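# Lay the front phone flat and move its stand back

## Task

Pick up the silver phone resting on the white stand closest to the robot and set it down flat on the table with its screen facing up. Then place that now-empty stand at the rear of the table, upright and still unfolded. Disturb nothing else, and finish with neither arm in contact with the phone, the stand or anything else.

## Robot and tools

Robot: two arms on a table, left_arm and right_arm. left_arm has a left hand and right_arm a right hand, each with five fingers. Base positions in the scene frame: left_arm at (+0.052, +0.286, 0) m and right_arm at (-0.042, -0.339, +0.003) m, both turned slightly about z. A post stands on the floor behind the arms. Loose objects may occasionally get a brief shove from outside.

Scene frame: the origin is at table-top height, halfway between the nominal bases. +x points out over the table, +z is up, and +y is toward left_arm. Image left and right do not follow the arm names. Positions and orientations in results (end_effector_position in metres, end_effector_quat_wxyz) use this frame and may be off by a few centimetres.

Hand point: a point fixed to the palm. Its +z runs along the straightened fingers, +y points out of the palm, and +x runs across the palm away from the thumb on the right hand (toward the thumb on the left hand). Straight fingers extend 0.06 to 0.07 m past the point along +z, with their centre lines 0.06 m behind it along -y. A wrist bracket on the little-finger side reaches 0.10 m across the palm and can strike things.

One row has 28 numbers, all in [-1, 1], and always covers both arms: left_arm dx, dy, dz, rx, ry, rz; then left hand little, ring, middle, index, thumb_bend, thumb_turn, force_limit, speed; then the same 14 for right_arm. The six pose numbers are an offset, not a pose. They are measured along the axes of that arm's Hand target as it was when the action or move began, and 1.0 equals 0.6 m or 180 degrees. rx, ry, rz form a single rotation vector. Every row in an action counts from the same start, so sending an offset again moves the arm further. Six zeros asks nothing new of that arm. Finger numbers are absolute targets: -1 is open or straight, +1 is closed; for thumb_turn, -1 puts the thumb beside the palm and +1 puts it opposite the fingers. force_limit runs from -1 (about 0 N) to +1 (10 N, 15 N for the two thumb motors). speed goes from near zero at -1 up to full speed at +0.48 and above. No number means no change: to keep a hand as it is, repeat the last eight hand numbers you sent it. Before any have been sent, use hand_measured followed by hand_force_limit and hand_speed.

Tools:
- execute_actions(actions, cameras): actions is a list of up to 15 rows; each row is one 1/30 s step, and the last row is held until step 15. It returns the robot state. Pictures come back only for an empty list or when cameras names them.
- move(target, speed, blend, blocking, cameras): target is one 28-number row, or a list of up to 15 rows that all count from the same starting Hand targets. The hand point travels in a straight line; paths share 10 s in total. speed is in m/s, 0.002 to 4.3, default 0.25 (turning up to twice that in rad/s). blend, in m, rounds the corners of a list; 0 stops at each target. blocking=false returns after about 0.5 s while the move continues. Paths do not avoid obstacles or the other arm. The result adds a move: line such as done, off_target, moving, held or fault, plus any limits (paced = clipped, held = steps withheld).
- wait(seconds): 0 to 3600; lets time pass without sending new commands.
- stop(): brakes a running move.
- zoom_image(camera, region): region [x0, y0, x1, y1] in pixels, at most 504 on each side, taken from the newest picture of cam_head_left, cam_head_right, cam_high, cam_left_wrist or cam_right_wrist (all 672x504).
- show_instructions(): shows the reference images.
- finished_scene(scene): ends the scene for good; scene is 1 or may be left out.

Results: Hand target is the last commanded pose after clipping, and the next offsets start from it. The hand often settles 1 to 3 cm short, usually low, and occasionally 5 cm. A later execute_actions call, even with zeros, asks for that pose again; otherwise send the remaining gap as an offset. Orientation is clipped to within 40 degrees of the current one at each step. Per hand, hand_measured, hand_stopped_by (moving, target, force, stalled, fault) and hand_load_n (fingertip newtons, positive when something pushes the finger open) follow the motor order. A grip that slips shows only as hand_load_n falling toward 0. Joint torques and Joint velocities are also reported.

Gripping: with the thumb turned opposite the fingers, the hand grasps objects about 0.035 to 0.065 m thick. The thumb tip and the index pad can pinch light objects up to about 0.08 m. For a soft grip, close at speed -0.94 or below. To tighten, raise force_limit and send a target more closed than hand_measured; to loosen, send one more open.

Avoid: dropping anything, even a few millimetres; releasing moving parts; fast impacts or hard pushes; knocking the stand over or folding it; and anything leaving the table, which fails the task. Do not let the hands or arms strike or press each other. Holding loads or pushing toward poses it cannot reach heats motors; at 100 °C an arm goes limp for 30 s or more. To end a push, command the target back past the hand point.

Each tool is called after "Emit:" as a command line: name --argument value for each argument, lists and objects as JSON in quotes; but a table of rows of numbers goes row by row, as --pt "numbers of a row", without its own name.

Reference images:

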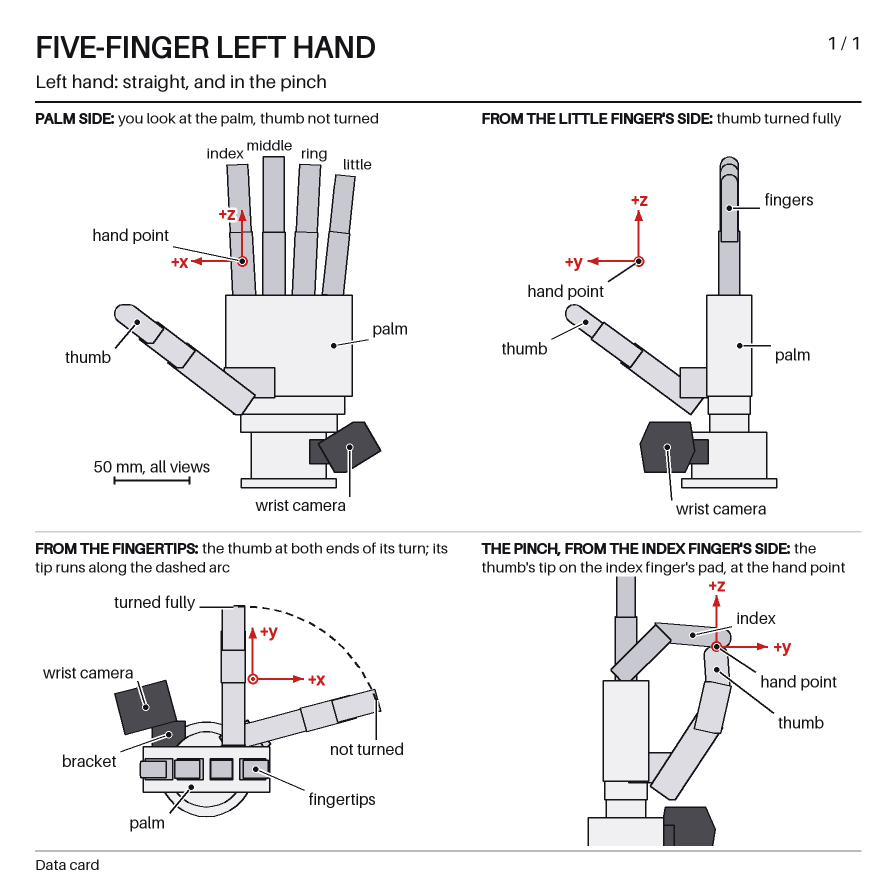

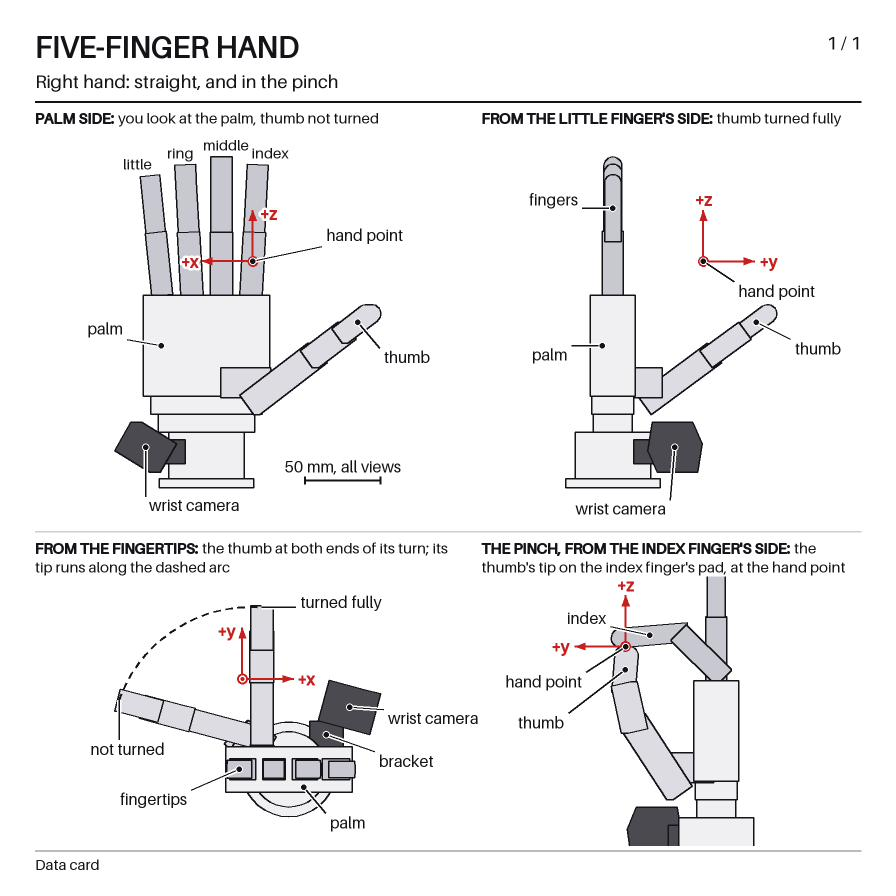

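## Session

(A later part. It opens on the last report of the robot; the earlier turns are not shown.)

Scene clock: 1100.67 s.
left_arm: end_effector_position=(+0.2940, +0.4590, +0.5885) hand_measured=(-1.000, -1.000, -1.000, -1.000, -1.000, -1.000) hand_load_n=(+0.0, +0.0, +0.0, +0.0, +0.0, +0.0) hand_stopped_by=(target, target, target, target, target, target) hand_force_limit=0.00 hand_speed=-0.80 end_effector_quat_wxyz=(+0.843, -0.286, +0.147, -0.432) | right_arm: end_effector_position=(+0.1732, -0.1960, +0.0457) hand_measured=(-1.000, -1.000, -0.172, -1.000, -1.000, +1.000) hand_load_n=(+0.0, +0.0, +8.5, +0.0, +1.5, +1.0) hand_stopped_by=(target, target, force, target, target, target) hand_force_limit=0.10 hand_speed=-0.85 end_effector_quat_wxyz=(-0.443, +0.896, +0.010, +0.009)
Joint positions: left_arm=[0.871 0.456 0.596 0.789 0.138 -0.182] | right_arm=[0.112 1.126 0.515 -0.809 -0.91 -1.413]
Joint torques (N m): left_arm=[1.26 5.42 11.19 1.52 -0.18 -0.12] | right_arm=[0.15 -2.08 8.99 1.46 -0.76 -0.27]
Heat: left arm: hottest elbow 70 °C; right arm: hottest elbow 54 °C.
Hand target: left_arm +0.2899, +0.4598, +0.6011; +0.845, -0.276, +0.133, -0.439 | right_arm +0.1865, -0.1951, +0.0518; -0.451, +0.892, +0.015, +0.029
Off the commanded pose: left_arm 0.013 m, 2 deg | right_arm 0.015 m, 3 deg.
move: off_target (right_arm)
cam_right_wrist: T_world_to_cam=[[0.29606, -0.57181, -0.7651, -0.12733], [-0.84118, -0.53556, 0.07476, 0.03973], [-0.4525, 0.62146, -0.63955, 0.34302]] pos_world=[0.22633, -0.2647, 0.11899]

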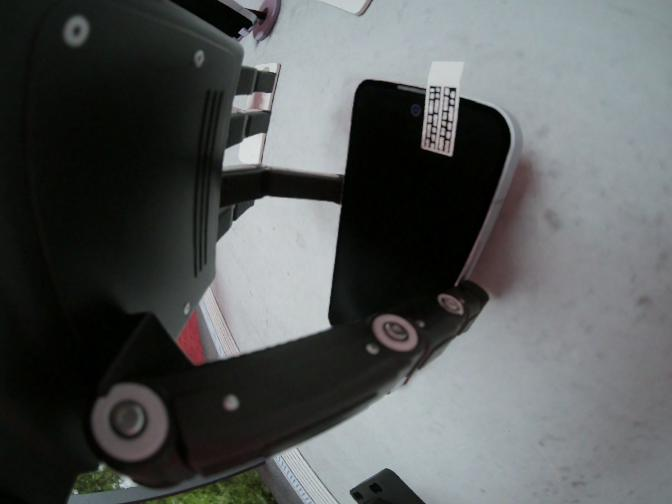

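Emit:
move --target '[0,0,0,0,0,0,-1,-1,-1,-1,-1,-1,0,-0.8,0.0,0.0085,0.0062,0,0,0,-1,-1,0.0,-1,-1,1,0.1,-0.85]' --speed 0.03 --cameras '["cam_right_wrist","cam_head_left"]'

Emit:
zoom_image --camera "cam_right_wrist" --region '[200, 40, 540, 360]'

Scene clock: 1109.60 s.
left_arm: end_effector_position=(+0.2940, +0.4590, +0.5885) hand_measured=(-1.000, -1.000, -1.000, -1.000, -1.000, -1.000) hand_load_n=(+0.0, +0.0, +0.0, +0.0, +0.0, +0.0) hand_stopped_by=(target, target, target, target, target, target) hand_force_limit=0.00 hand_speed=-0.80 end_effector_quat_wxyz=(+0.843, -0.286, +0.147, -0.432) | right_arm: end_effector_position=(+0.1738, -0.1959, +0.0396) hand_measured=(-1.000, -1.000, -0.172, -1.000, -1.000, +1.000) hand_load_n=(+0.0, +0.0, +8.0, +0.0, +1.5, +1.0) hand_stopped_by=(target, target, force, target, target, target) hand_force_limit=0.10 hand_speed=-0.85 end_effector_quat_wxyz=(-0.443, +0.896, +0.010, +0.010)
Joint positions: left_arm=[0.871 0.456 0.596 0.789 0.138 -0.182] | right_arm=[0.112 1.141 0.506 -0.783 -0.91 -1.413]
Joint torques (N m): left_arm=[1.32 5.3 11.21 1.57 -0.17 -0.12] | right_arm=[0.09 -2.14 8.83 1.44 -0.76 -0.28]
Heat: left arm: hottest elbow 70 °C; right arm: hottest elbow 54 °C.
Hand target: left_arm +0.2899, +0.4598, +0.6011; +0.845, -0.276, +0.133, -0.439 | right_arm +0.1869, -0.1952, +0.0455; -0.451, +0.892, +0.015, +0.029
Off the commanded pose: left_arm 0.013 m, 2 deg | right_arm 0.014 m, 2 deg.
move: off_target (right_arm)
cam_right_wrist: T_world_to_cam=[[0.29725, -0.57167, -0.76474, -0.13229], [-0.8413, -0.53557, 0.07334, 0.04084], [-0.4515, 0.62158, -0.64015, 0.33921]] pos_world=[0.22683, -0.2646, 0.11299]
Images, in order (width x height): cam_head_left 672x504, cam_right_wrist 672x504.

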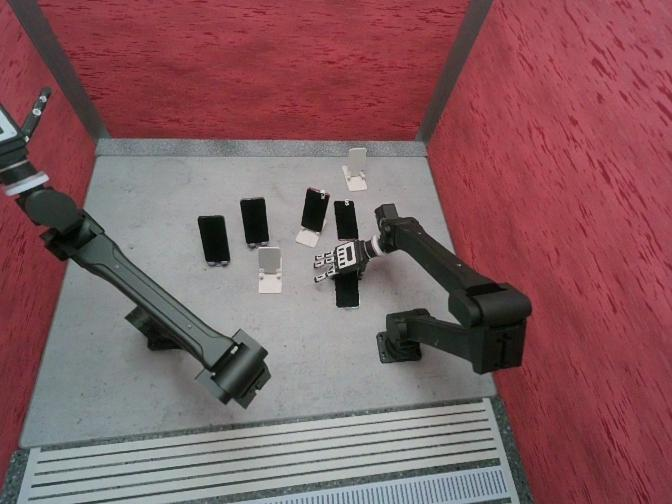

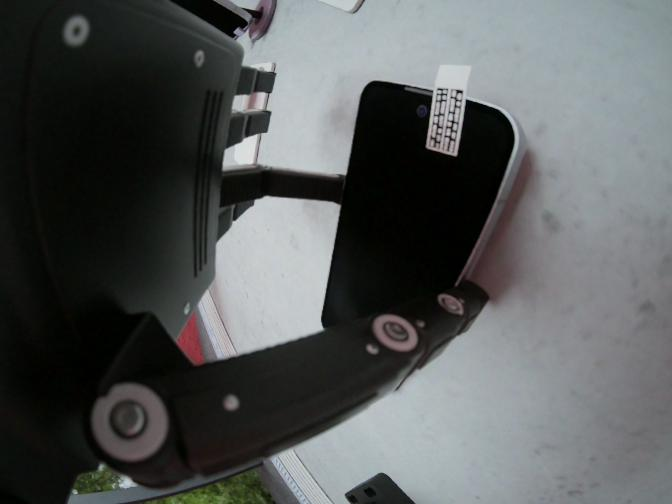

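Scaled by 1.482 from the camera's image (finer frame: 960x720).

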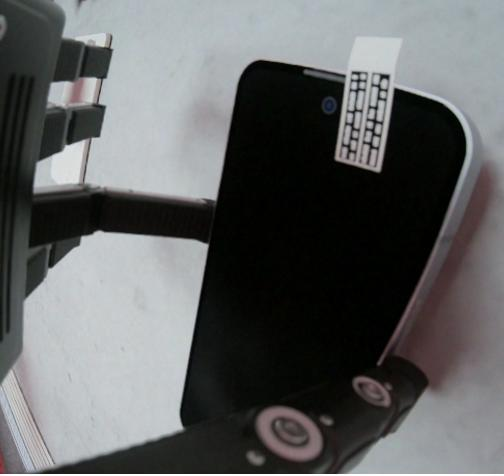

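Emit:
move --target '[0,0,0,0,0,0,-1,-1,-1,-1,-1,-1,0,-0.8,0.0,0.0085,0.0062,0,0,0,-1,-1,0.0,-1,-1,1,0.1,-0.85]' --speed 0.03 --cameras '["cam_right_wrist","cam_head_left"]'

Emit:
zoom_image --camera "cam_right_wrist" --region '[200, 40, 540, 360]'

Emit:
zoom_image --camera "cam_head_left" --region '[280, 190, 420, 330]'

Scene clock: 1124.47 s.
left_arm: end_effector_position=(+0.2940, +0.4590, +0.5885) hand_measured=(-1.000, -1.000, -1.000, -1.000, -1.000, -1.000) hand_load_n=(+0.0, +0.0, +0.0, +0.0, +0.0, -0.5) hand_stopped_by=(target, target, target, target, target, target) hand_force_limit=0.00 hand_speed=-0.80 end_effector_quat_wxyz=(+0.843, -0.286, +0.147, -0.432) | right_arm: end_effector_position=(+0.1737, -0.1959, +0.0332) hand_measured=(-1.000, -1.000, -0.172, -1.000, -1.000, +1.000) hand_load_n=(+0.0, +0.0, +8.5, +0.0, +1.5, +1.0) hand_stopped_by=(target, target, force, target, target, target) hand_force_limit=0.10 hand_speed=-0.85 end_effector_quat_wxyz=(-0.443, +0.896, +0.010, +0.009)
Joint positions: left_arm=[0.871 0.456 0.596 0.789 0.138 -0.182] | right_arm=[0.112 1.158 0.497 -0.759 -0.91 -1.413]
Joint torques (N m): left_arm=[1.32 5.36 11.17 1.55 -0.18 -0.13] | right_arm=[0.09 -2.02 8.68 1.47 -0.76 -0.28]
Heat: left arm: hottest elbow 70 °C; right arm: hottest elbow 53 °C.
Hand target: left_arm +0.2899, +0.4598, +0.6011; +0.845, -0.276, +0.133, -0.439 | right_arm +0.1873, -0.1952, +0.0392; -0.451, +0.892, +0.015, +0.029
Off the commanded pose: left_arm 0.013 m, 2 deg | right_arm 0.015 m, 3 deg.
move: off_target (right_arm)
cam_right_wrist: T_world_to_cam=[[0.29606, -0.57181, -0.7651, -0.13698], [-0.84118, -0.53556, 0.07476, 0.04114], [-0.4525, 0.62146, -0.63955, 0.33519]] pos_world=[0.22683, -0.2646, 0.10649]
Images, in order (width x height): cam_head_left 672x504, cam_right_wrist 672x504.

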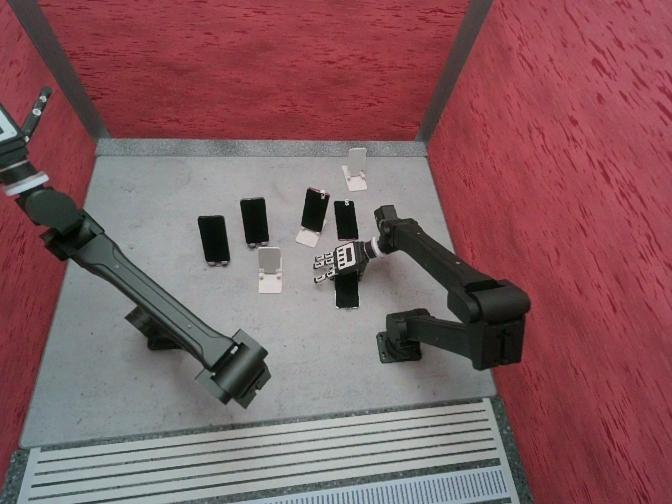

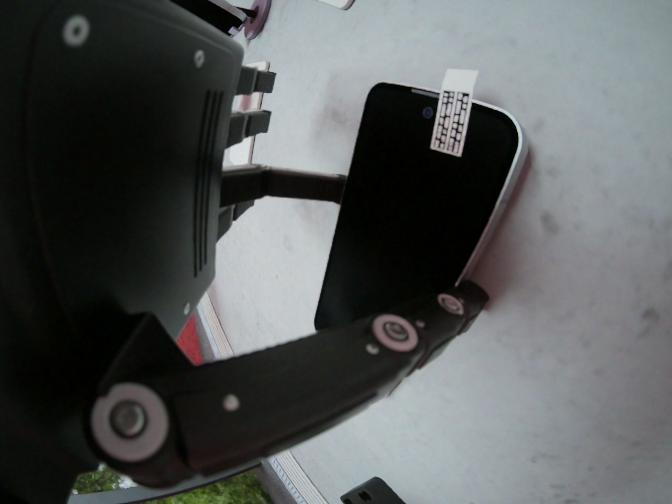

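Scaled by 1.482 from the camera's image (finer frame: 960x720).

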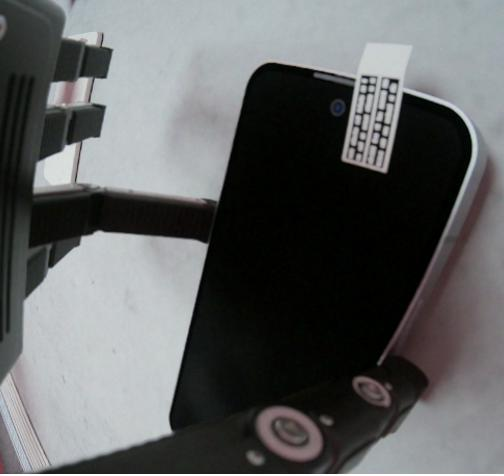

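Scaled by 3.600 from the camera's image (finer frame: 960x720).

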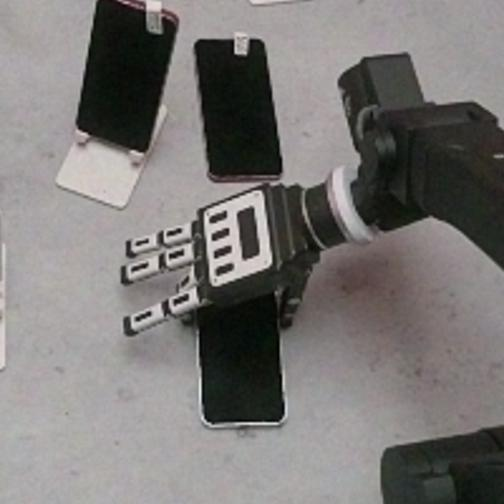

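Emit:
move --target '[0,0,0,0,0,0,-1,-1,-1,-1,-1,-1,0,-0.8,0.0,0.0062,0.0045,0,0,0,-1,-1,0.0,-1,-1,1,0.1,-0.85]' --speed 0.03 --cameras '["cam_right_wrist"]'

Emit:
zoom_image --camera "cam_right_wrist" --region '[200, 40, 540, 360]'

Scene clock: 1132.50 s.
left_arm: end_effector_position=(+0.2940, +0.4590, +0.5885) hand_measured=(-1.000, -1.000, -1.000, -1.000, -1.000, -1.000) hand_load_n=(+0.0, +0.0, +0.0, +0.0, +0.0, +0.0) hand_stopped_by=(target, target, target, target, target, target) hand_force_limit=0.00 hand_speed=-0.80 end_effector_quat_wxyz=(+0.843, -0.286, +0.147, -0.432) | right_arm: end_effector_position=(+0.1748, -0.1958, +0.0296) hand_measured=(-1.000, -1.000, -0.172, -1.000, -1.000, +1.000) hand_load_n=(+0.0, +0.0, +8.0, +0.0, +1.5, +1.0) hand_stopped_by=(target, target, force, target, target, target) hand_force_limit=0.10 hand_speed=-0.85 end_effector_quat_wxyz=(-0.443, +0.896, +0.010, +0.010)
Joint positions: left_arm=[0.871 0.456 0.596 0.789 0.138 -0.182] | right_arm=[0.112 1.169 0.492 -0.74 -0.91 -1.411]
Joint torques (N m): left_arm=[1.26 5.3 11.22 1.54 -0.17 -0.12] | right_arm=[0.09 -2.14 8.55 1.48 -0.75 -0.28]
Heat: left arm: hottest elbow 70 °C; right arm: hottest elbow 53 °C.
Hand target: left_arm +0.2899, +0.4598, +0.6011; +0.845, -0.276, +0.133, -0.439 | right_arm +0.1876, -0.1952, +0.0346; -0.451, +0.892, +0.015, +0.029
Off the commanded pose: left_arm 0.013 m, 2 deg | right_arm 0.014 m, 2 deg.
move: off_target (right_arm)
cam_right_wrist: T_world_to_cam=[[0.29702, -0.57185, -0.7647, -0.14014], [-0.84182, -0.53481, 0.07297, 0.04274], [-0.4507, 0.62206, -0.64024, 0.33311]] pos_world=[0.22773, -0.2645, 0.10299]

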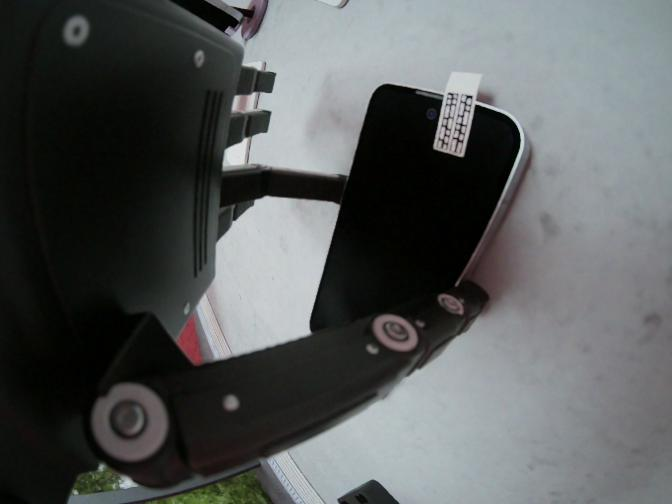

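Scaled by 1.482 from the camera's image (finer frame: 960x720).

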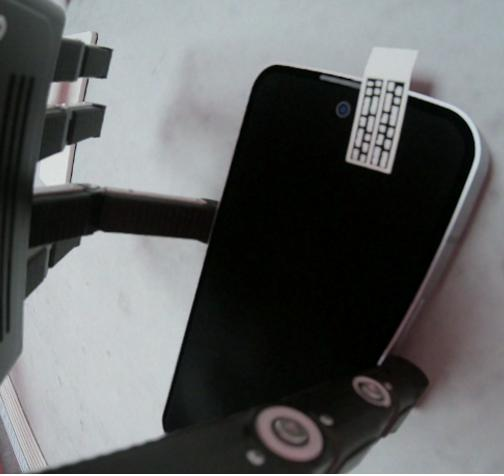

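Emit:
move --target '[0,0,0,0,0,0,-1,-1,-1,-1,-1,-1,0,-0.8,0.0,0.0048,0.0035,0,0,0,-1,-1,0.0,-1,-1,1,0.1,-0.85]' --speed 0.03 --cameras '["cam_right_wrist"]'

Emit:
zoom_image --camera "cam_right_wrist" --region '[200, 40, 540, 360]'

Scene clock: 1152.53 s.
left_arm: end_effector_position=(+0.2940, +0.4590, +0.5885) hand_measured=(-1.000, -1.000, -1.000, -1.000, -1.000, -1.000) hand_load_n=(+0.0, -0.5, -0.5, +0.0, +0.0, +0.0) hand_stopped_by=(target, target, target, target, target, target) hand_force_limit=0.00 hand_speed=-0.80 end_effector_quat_wxyz=(+0.843, -0.286, +0.147, -0.432) | right_arm: end_effector_position=(+0.1741, -0.1953, +0.0289) hand_measured=(-1.000, -1.000, -0.172, -1.000, -1.000, +1.000) hand_load_n=(+0.0, +0.0, +7.5, +0.0, +1.5, +1.0) hand_stopped_by=(target, target, force, target, target, target) hand_force_limit=0.10 hand_speed=-0.85 end_effector_quat_wxyz=(-0.444, +0.896, +0.005, +0.008)
Joint positions: left_arm=[0.871 0.456 0.596 0.789 0.138 -0.182] | right_arm=[0.112 1.172 0.491 -0.736 -0.911 -1.4]
Joint torques (N m): left_arm=[1.32 5.25 11.17 1.57 -0.18 -0.12] | right_arm=[0.03 -1.55 8.17 1.87 -0.7 -0.28]
Heat: left arm: hottest elbow 70 °C; right arm: hottest elbow 52 °C.
Hand target: left_arm +0.2899, +0.4598, +0.6011; +0.845, -0.276, +0.133, -0.439 | right_arm +0.1878, -0.1953, +0.0311; -0.451, +0.892, +0.015, +0.029
Off the commanded pose: left_arm 0.013 m, 2 deg | right_arm 0.014 m, 3 deg.
move: off_target (right_arm)
cam_right_wrist: T_world_to_cam=[[0.2867, -0.57242, -0.76821, -0.13843], [-0.84452, -0.52959, 0.07943, 0.04376], [-0.45231, 0.626, -0.63525, 0.33296]] pos_world=[0.22724, -0.2645, 0.1017]

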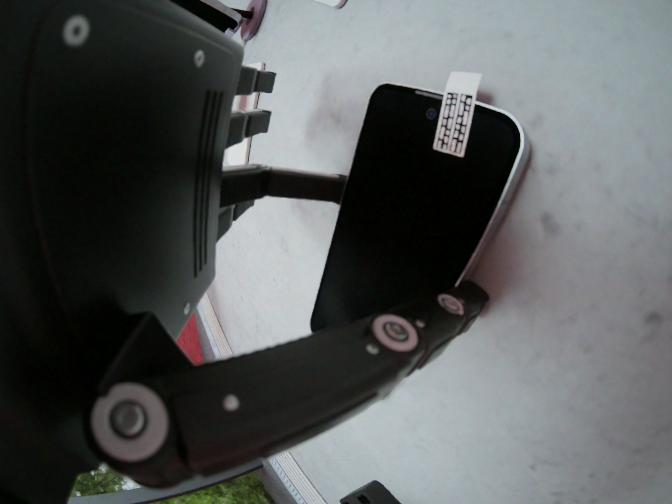

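Scaled by 1.482 from the camera's image (finer frame: 960x720).

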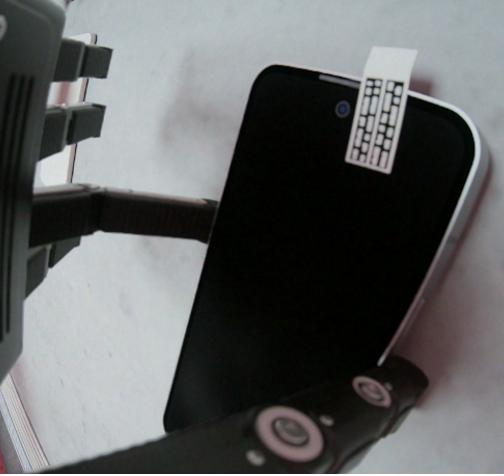

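Emit:
execute_actions --actions '[[[0,0,0,0,0,0,-1,-1,-1,-1,-1,-1,0,-0.8,0,0,0,0,0,0,-1,-1,-0.35,-1,-1,1,0.1,-0.96]]]'

Emit:
wait --seconds 2 --cameras '["cam_right_wrist"]'

Emit:
zoom_image --camera "cam_right_wrist" --region '[200, 40, 540, 360]'

Scene clock: 1166.60 s.
left_arm: end_effector_position=(+0.2940, +0.4590, +0.5885) hand_measured=(-1.000, -1.000, -1.000, -1.000, -1.000, -1.000) hand_load_n=(+0.0, +0.0, +0.0, +0.0, +0.0, -0.5) hand_stopped_by=(target, target, target, target, target, target) hand_force_limit=0.00 hand_speed=-0.80 end_effector_quat_wxyz=(+0.843, -0.286, +0.147, -0.432) | right_arm: end_effector_position=(+0.1769, -0.1959, +0.0289) hand_measured=(-1.000, -1.000, -0.350, -1.000, -1.000, +1.000) hand_load_n=(+0.0, +0.0, +0.0, +0.0, +0.0, +0.0) hand_stopped_by=(target, target, target, target, target, target) hand_force_limit=0.10 hand_speed=-0.96 end_effector_quat_wxyz=(-0.446, +0.895, +0.004, +0.012)
Joint positions: left_arm=[0.871 0.456 0.596 0.789 0.138 -0.182] | right_arm=[0.106 1.173 0.491 -0.727 -0.914 -1.4]
Joint torques (N m): left_arm=[1.38 5.25 11.22 1.54 -0.17 -0.13] | right_arm=[0.03 -1.79 8.27 1.43 -0.62 -0.29]
Heat: left arm: hottest elbow 70 °C; right arm: hottest elbow 52 °C.
Hand target: left_arm +0.2899, +0.4598, +0.6011; +0.845, -0.276, +0.133, -0.439 | right_arm +0.1878, -0.1953, +0.0311; -0.451, +0.892, +0.015, +0.029
Off the commanded pose: left_arm 0.013 m, 2 deg | right_arm 0.011 m, 2 deg.
Step readings (end_effector_position of left_arm | right_arm):
0: (+0.2940, +0.4590, +0.5885) | (+0.1741, -0.1953, +0.0289)
1: (+0.2940, +0.4590, +0.5885) | (+0.1741, -0.1953, +0.0289)
2: (+0.2940, +0.4590, +0.5885) | (+0.1741, -0.1953, +0.0289)
4: (+0.2940, +0.4590, +0.5885) | (+0.1743, -0.1956, +0.0289)
8: (+0.2940, +0.4590, +0.5885) | (+0.1747, -0.1961, +0.0291)
15: (+0.2940, +0.4590, +0.5885) | (+0.1752, -0.1961, +0.0293)

Scene clock: 1168.60 s.
left_arm: end_effector_position=(+0.2940, +0.4590, +0.5885) hand_measured=(-1.000, -1.000, -1.000, -1.000, -1.000, -1.000) hand_load_n=(+0.0, +0.0, +0.0, +0.0, +0.0, +0.0) hand_stopped_by=(target, target, target, target, target, target) hand_force_limit=0.00 hand_speed=-0.80 end_effector_quat_wxyz=(+0.843, -0.286, +0.147, -0.432) | right_arm: end_effector_position=(+0.1769, -0.1959, +0.0289) hand_measured=(-1.000, -1.000, -0.350, -1.000, -1.000, +1.000) hand_load_n=(+0.0, +0.0, +0.0, +0.0, +0.0, +0.0) hand_stopped_by=(target, target, target, target, target, target) hand_force_limit=0.10 hand_speed=-0.96 end_effector_quat_wxyz=(-0.446, +0.895, +0.004, +0.012)
Joint positions: left_arm=[0.871 0.456 0.596 0.789 0.138 -0.182] | right_arm=[0.106 1.173 0.491 -0.727 -0.914 -1.4]
Joint torques (N m): left_arm=[1.26 5.3 11.19 1.54 -0.17 -0.12] | right_arm=[0.09 -1.79 8.29 1.43 -0.62 -0.29]
Heat: left arm: hottest elbow 70 °C; right arm: hottest elbow 52 °C.
Hand target: left_arm +0.2899, +0.4598, +0.6011; +0.845, -0.276, +0.133, -0.439 | right_arm +0.1878, -0.1953, +0.0311; -0.451, +0.892, +0.015, +0.029
Off the commanded pose: left_arm 0.013 m, 2 deg | right_arm 0.011 m, 2 deg.
wait: 2.00 s; at rest by 0.17 s
cam_right_wrist: T_world_to_cam=[[0.28912, -0.5711, -0.76828, -0.13978], [-0.84804, -0.52513, 0.07121, 0.04755], [-0.44411, 0.63094, -0.63614, 0.33416]] pos_world=[0.22914, -0.2657, 0.10179]

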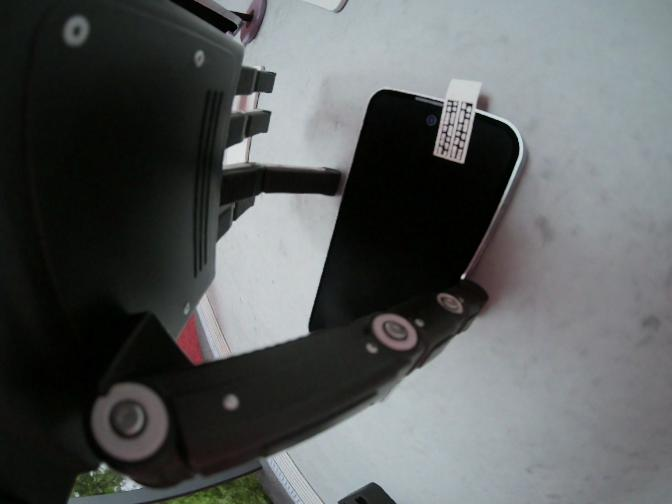

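Scaled by 1.482 from the camera's image (finer frame: 960x720).

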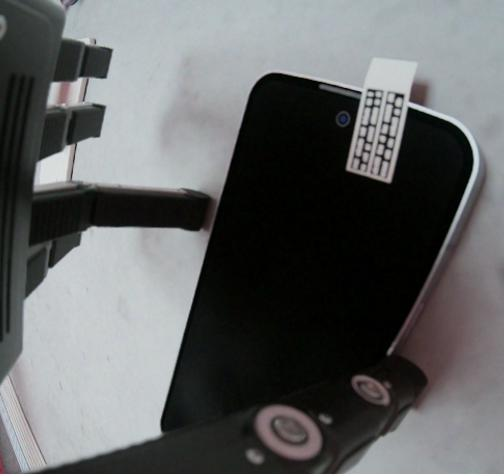

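Emit:
move --pt "0 0 0 0 0 0 -1 -1 -1 -1 -1 -1 0 -0.8 0.0033 -0.0283 -0.0457 0 0 0 -1 -1 -0.6 -1 -1 1 0.1 -0.85" --pt "0 0 0 0 0 0 -1 -1 -1 -1 -1 -1 0 -0.8 0.0163 -0.1891 -0.1641 0 0 0 -1 -1 -0.6 -1 -1 1 0.1 -0.85" --speed '[0.04,0.12]' --cameras '["all"]'

Scene clock: 1182.40 s.
left_arm: end_effector_position=(+0.2940, +0.4590, +0.5885) hand_measured=(-1.000, -1.000, -1.000, -1.000, -1.000, -1.000) hand_load_n=(+0.0, +0.0, +0.0, +0.0, +0.0, -0.5) hand_stopped_by=(target, target, target, target, target, target) hand_force_limit=0.00 hand_speed=-0.80 end_effector_quat_wxyz=(+0.843, -0.286, +0.147, -0.432) | right_arm: end_effector_position=(+0.1684, -0.2050, +0.1574) hand_measured=(-1.000, -1.000, -0.600, -1.000, -1.000, +1.000) hand_load_n=(+0.0, +0.0, +0.0, +0.0, +0.0, +0.0) hand_stopped_by=(target, target, target, target, target, target) hand_force_limit=0.10 hand_speed=-0.85 end_effector_quat_wxyz=(-0.443, +0.897, +0.001, -0.007)
Joint positions: left_arm=[0.871 0.456 0.596 0.789 0.138 -0.182] | right_arm=[0.075 0.983 0.747 -1.266 -0.916 -1.469]
Joint torques (N m): left_arm=[1.32 5.25 11.18 1.54 -0.17 -0.13] | right_arm=[-0.56 -2.2 13.85 0.03 -0.8 -0.34]
Heat: left arm: hottest elbow 70 °C; right arm: hottest elbow 51 °C.
Hand target: left_arm +0.2899, +0.4598, +0.6011; +0.845, -0.276, +0.133, -0.439 | right_arm +0.1878, -0.2072, +0.1812; -0.451, +0.892, +0.015, +0.029
Off the commanded pose: left_arm 0.013 m, 2 deg | right_arm 0.031 m, 5 deg.
move: off_target (right_arm)
cam_left_wrist: T_world_to_cam=[[-0.49711, -0.65415, 0.57006, 0.10812], [0.38636, -0.75514, -0.52961, 0.54441], [0.77692, -0.04303, 0.62813, -0.46902]] pos_world=[0.2078, 0.46165, 0.5213]
cam_right_wrist: T_world_to_cam=[[0.26594, -0.57308, -0.77515, -0.0392], [-0.83859, -0.53412, 0.10718, 0.01735], [-0.47545, 0.62152, -0.62262, 0.41913]] pos_world=[0.22425, -0.2737, 0.22872]

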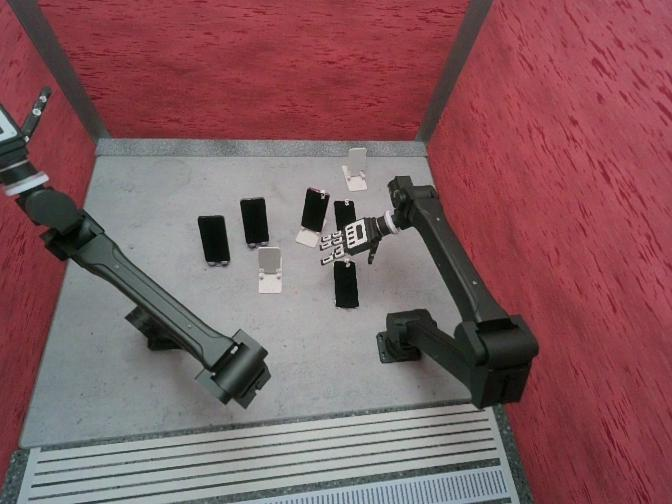

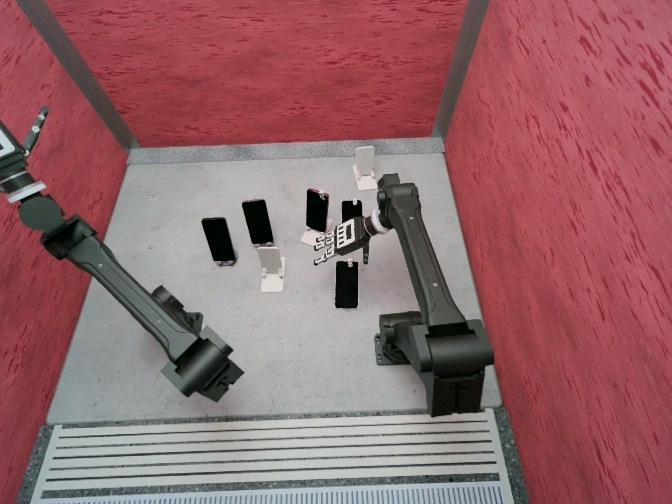

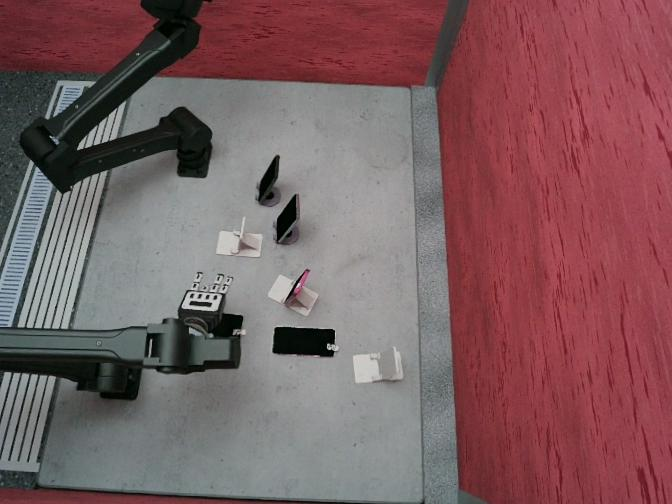

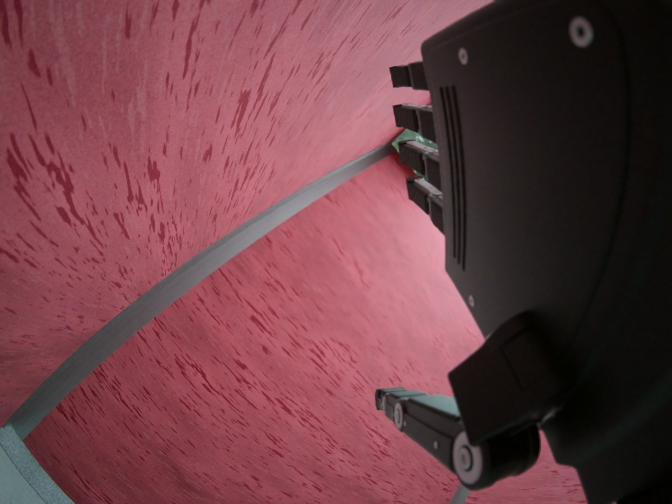

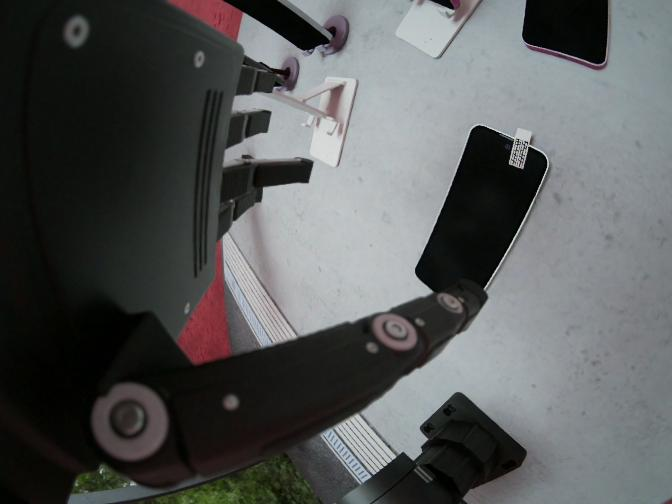

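Emit:
zoom_image --camera "cam_head_left" --region '[230, 220, 310, 310]'

Emit:
zoom_image --camera "cam_head_right" --region '[230, 220, 310, 310]'

Emit:
zoom_image --camera "cam_high" --region '[190, 190, 310, 280]'

Emit:
zoom_image --camera "cam_right_wrist" --region '[250, 40, 390, 190]'

Emit:
zoom_image --camera "cam_high" --region '[330, 320, 430, 400]'

Scaled by 5.600 from the camera's image (finer frame: 960x720).

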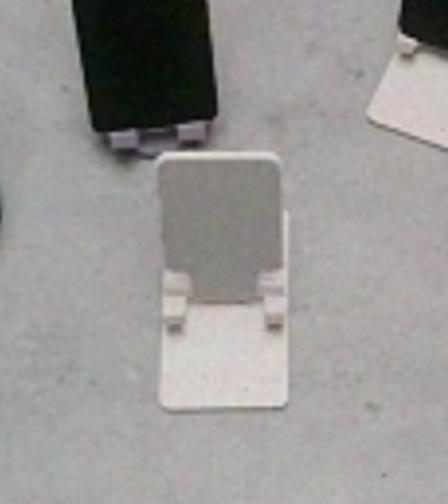

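Scaled by 5.600 from the camera's image (finer frame: 960x720).

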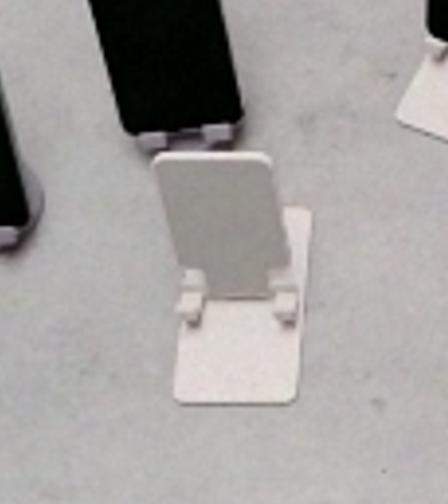

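Scaled by 4.200 from the camera's image (finer frame: 960x720).

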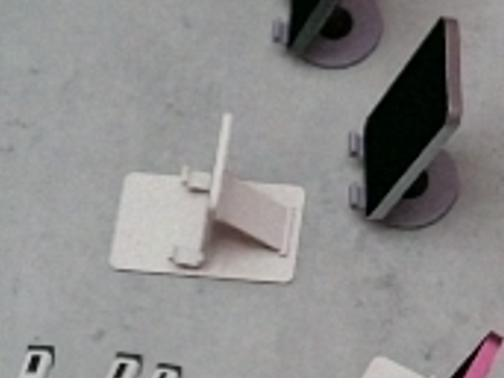

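Scaled by 3.360 from the camera's image (finer frame: 960x720).

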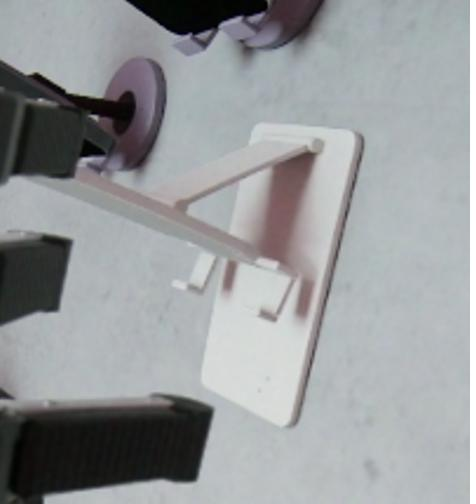

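Scaled by 5.040 from the camera's image (finer frame: 960x720).

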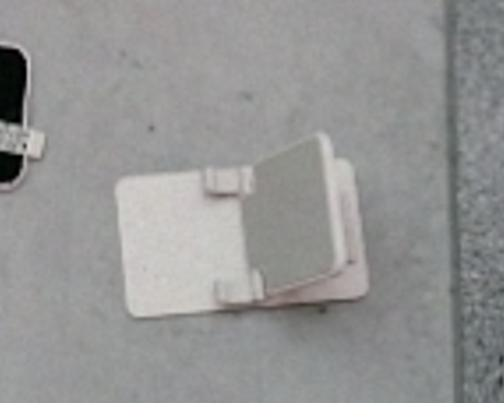

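Emit:
move --pt "0 0 0 0 0 0 -1 -1 -1 -1 -1 -1 0 -0.8 -0.0918 -0.2125 0.1690 -0.0002 0.2250 -0.3052 -1 -1 -0.5 -0.5 -1 1 0.0 -0.6" --pt "0 0 0 0 0 0 -1 -1 -1 -1 -1 -1 0 -0.8 -0.0828 -0.2085 0.3705 -0.0002 0.2250 -0.3052 -1 -1 -0.5 -0.5 -1 1 0.0 -0.6" --speed 0.15 --blend '[0.02,0]' --cameras '["cam_right_wrist","cam_high","cam_head_left"]'

Scene clock: 1259.07 s.
left_arm: end_effector_position=(+0.2940, +0.4590, +0.5885) hand_measured=(-1.000, -1.000, -1.000, -1.000, -1.000, -1.000) hand_load_n=(+0.0, +0.0, +0.0, +0.0, +0.0, +0.0) hand_stopped_by=(target, target, target, target, target, target) hand_force_limit=0.00 hand_speed=-0.80 end_effector_quat_wxyz=(+0.843, -0.286, +0.147, -0.432) | right_arm: end_effector_position=(+0.1259, +0.0271, +0.1143) hand_measured=(-1.000, -1.000, -0.500, -0.500, -1.000, +1.000) hand_load_n=(+0.0, +0.0, +0.0, +0.0, +0.0, +0.5) hand_stopped_by=(target, target, target, target, target, target) hand_force_limit=0.00 hand_speed=-0.60 end_effector_quat_wxyz=(-0.349, +0.739, +0.288, +0.499)
Joint positions: left_arm=[0.871 0.456 0.596 0.789 0.138 -0.182] | right_arm=[1.468 1.103 0.306 0.502 0.463 -1.198]
Joint torques (N m): left_arm=[1.38 5.42 11.21 1.57 -0.18 -0.13] | right_arm=[-0.62 -1.73 12.71 3.43 0.25 -0.38]
Heat: left arm: hottest elbow 70 °C; right arm: hottest elbow 55 °C.
Hand target: left_arm +0.2899, +0.4598, +0.6011; +0.845, -0.276, +0.133, -0.439 | right_arm +0.1402, +0.0460, +0.1467; -0.365, +0.722, +0.265, +0.525
Off the commanded pose: left_arm 0.013 m, 2 deg | right_arm 0.040 m, 5 deg.
move: off_target (right_arm)
cam_right_wrist: T_world_to_cam=[[0.84268, -0.53751, 0.03119, -0.09403], [-0.35156, -0.59319, -0.72425, 0.14558], [0.40779, 0.59934, -0.68884, 0.12476]] pos_world=[0.07954, -0.03896, 0.19431]
Images, in order (width x height): cam_head_left 672x504, cam_high 672x504, cam_right_wrist 672x504.

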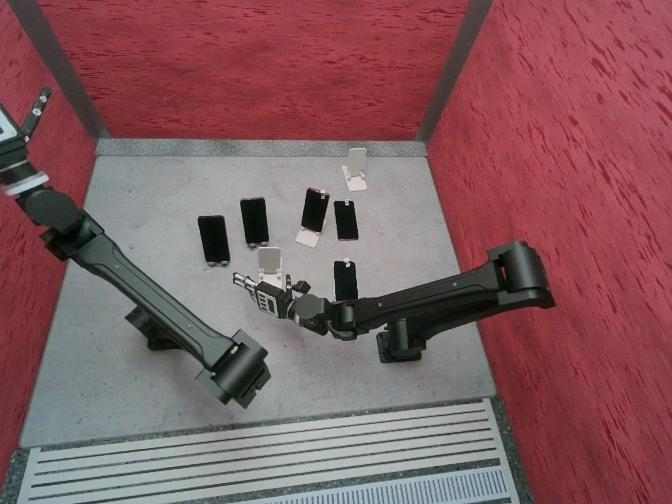

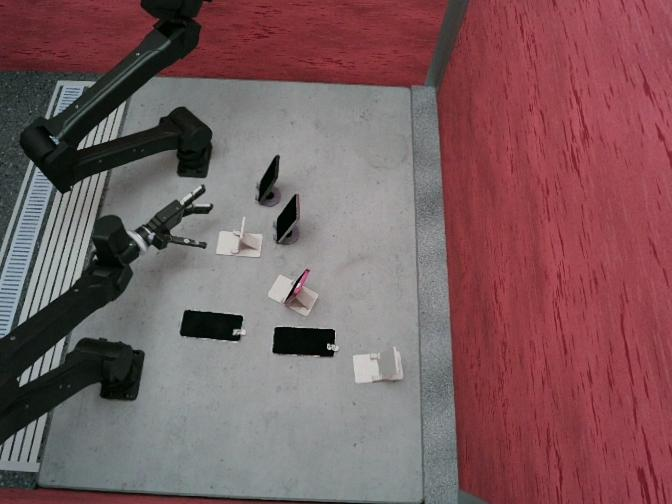

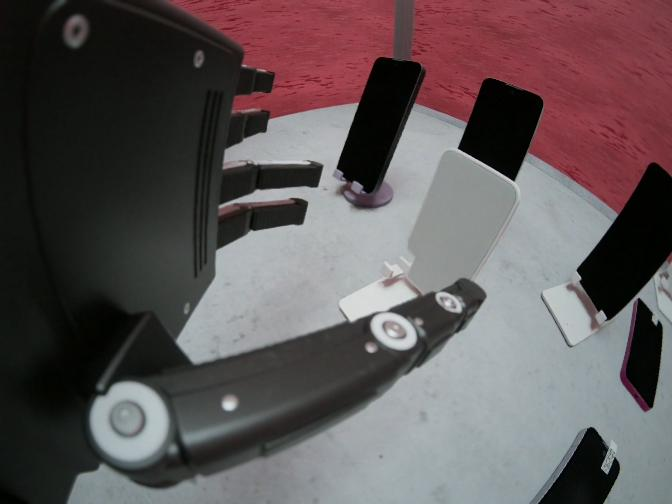

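Emit:
zoom_image --camera "cam_right_wrist" --region '[300, 120, 560, 340]'

Scaled by 1.938 from the camera's image (finer frame: 960x720).

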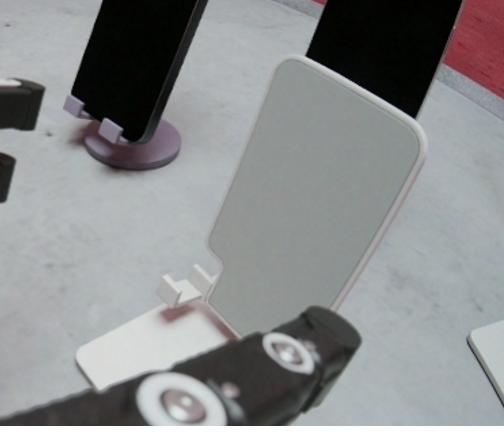

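Emit:
move --target '[0,0,0,0,0,0,-1,-1,-1,-1,-1,-1,0,-0.8,0.0298,0.0547,0.066,-0.0011,0.0198,0.0145,-1,-1,-0.5,-0.5,-1,1,0.0,-0.6]' --speed 0.08 --cameras '["cam_right_wrist","cam_high"]'

Emit:
zoom_image --camera "cam_right_wrist" --region '[260, 60, 560, 340]'

Emit:
zoom_image --camera "cam_high" --region '[190, 170, 300, 270]'

Scene clock: 1286.63 s.
left_arm: end_effector_position=(+0.2940, +0.4590, +0.5885) hand_measured=(-1.000, -1.000, -1.000, -1.000, -1.000, -1.000) hand_load_n=(+0.0, +0.0, +0.0, -0.5, +0.0, +0.0) hand_stopped_by=(target, target, target, target, target, target) hand_force_limit=0.00 hand_speed=-0.80 end_effector_quat_wxyz=(+0.843, -0.286, +0.147, -0.432) | right_arm: end_effector_position=(+0.1772, +0.0409, +0.1165) hand_measured=(-1.000, -1.000, -0.500, -0.500, -1.000, +1.000) hand_load_n=(+0.0, +0.0, +0.0, +0.0, +0.0, +0.5) hand_stopped_by=(target, target, target, target, target, target) hand_force_limit=0.00 hand_speed=-0.60 end_effector_quat_wxyz=(-0.368, +0.733, +0.253, +0.512)
Joint positions: left_arm=[0.871 0.456 0.596 0.789 0.138 -0.182] | right_arm=[1.298 1.219 0.34 0.662 0.33 -1.209]
Joint torques (N m): left_arm=[1.26 5.25 11.18 1.54 -0.18 -0.12] | right_arm=[-0.32 -2.67 12.08 3.52 -0.07 -0.38]
Heat: left arm: hottest elbow 70 °C; right arm: hottest elbow 58 °C.
Hand target: left_arm +0.2899, +0.4598, +0.6011; +0.845, -0.276, +0.133, -0.439 | right_arm +0.1932, +0.0584, +0.1483; -0.383, +0.712, +0.236, +0.539
Off the commanded pose: left_arm 0.013 m, 2 deg | right_arm 0.040 m, 5 deg.
move: off_target (right_arm)
cam_right_wrist: T_world_to_cam=[[0.82141, -0.57003, -0.01892, -0.11893], [-0.38035, -0.52277, -0.76292, 0.18014], [0.42499, 0.63386, -0.64622, 0.08767]] pos_world=[0.12895, -0.02919, 0.19184]
Images, in order (width x height): cam_high 672x504, cam_right_wrist 672x504.

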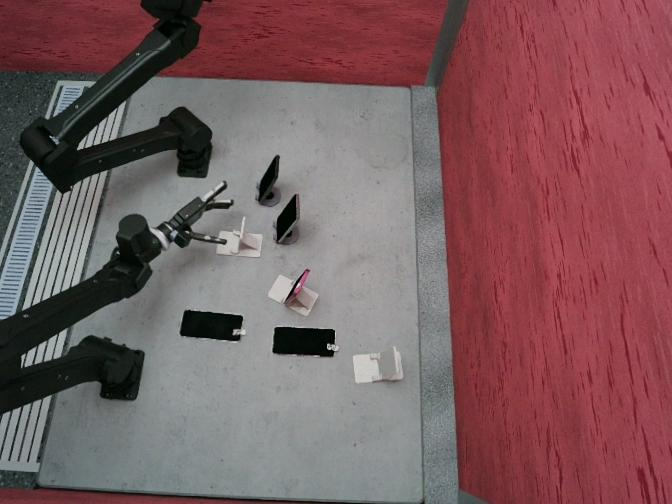

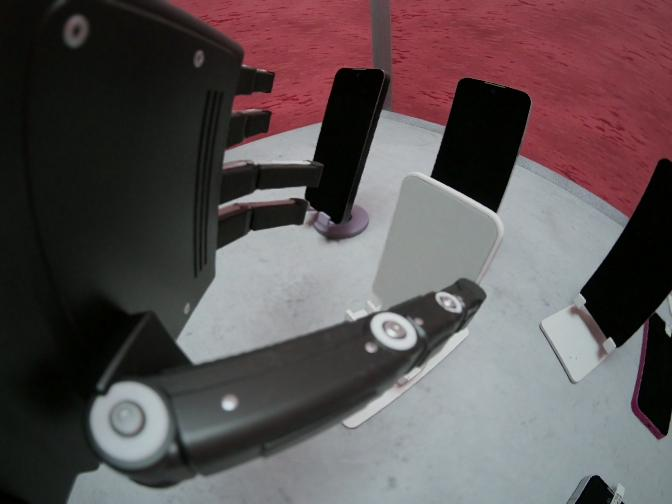

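Scaled by 1.680 from the camera's image (finer frame: 960x720).

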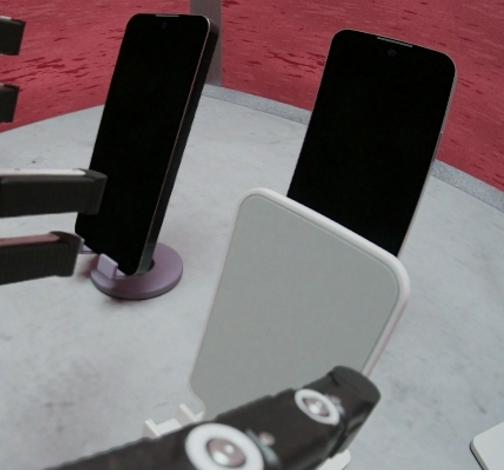

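Scaled by 4.582 from the camera's image (finer frame: 960x720).

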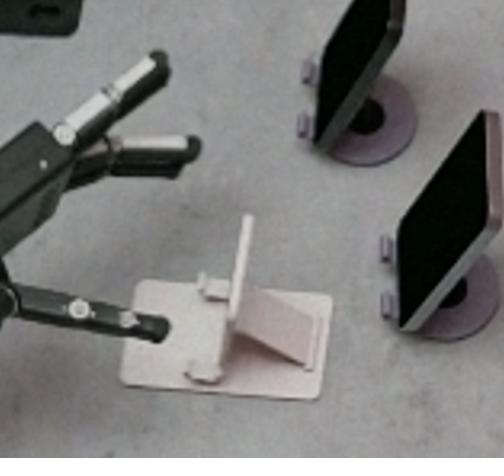

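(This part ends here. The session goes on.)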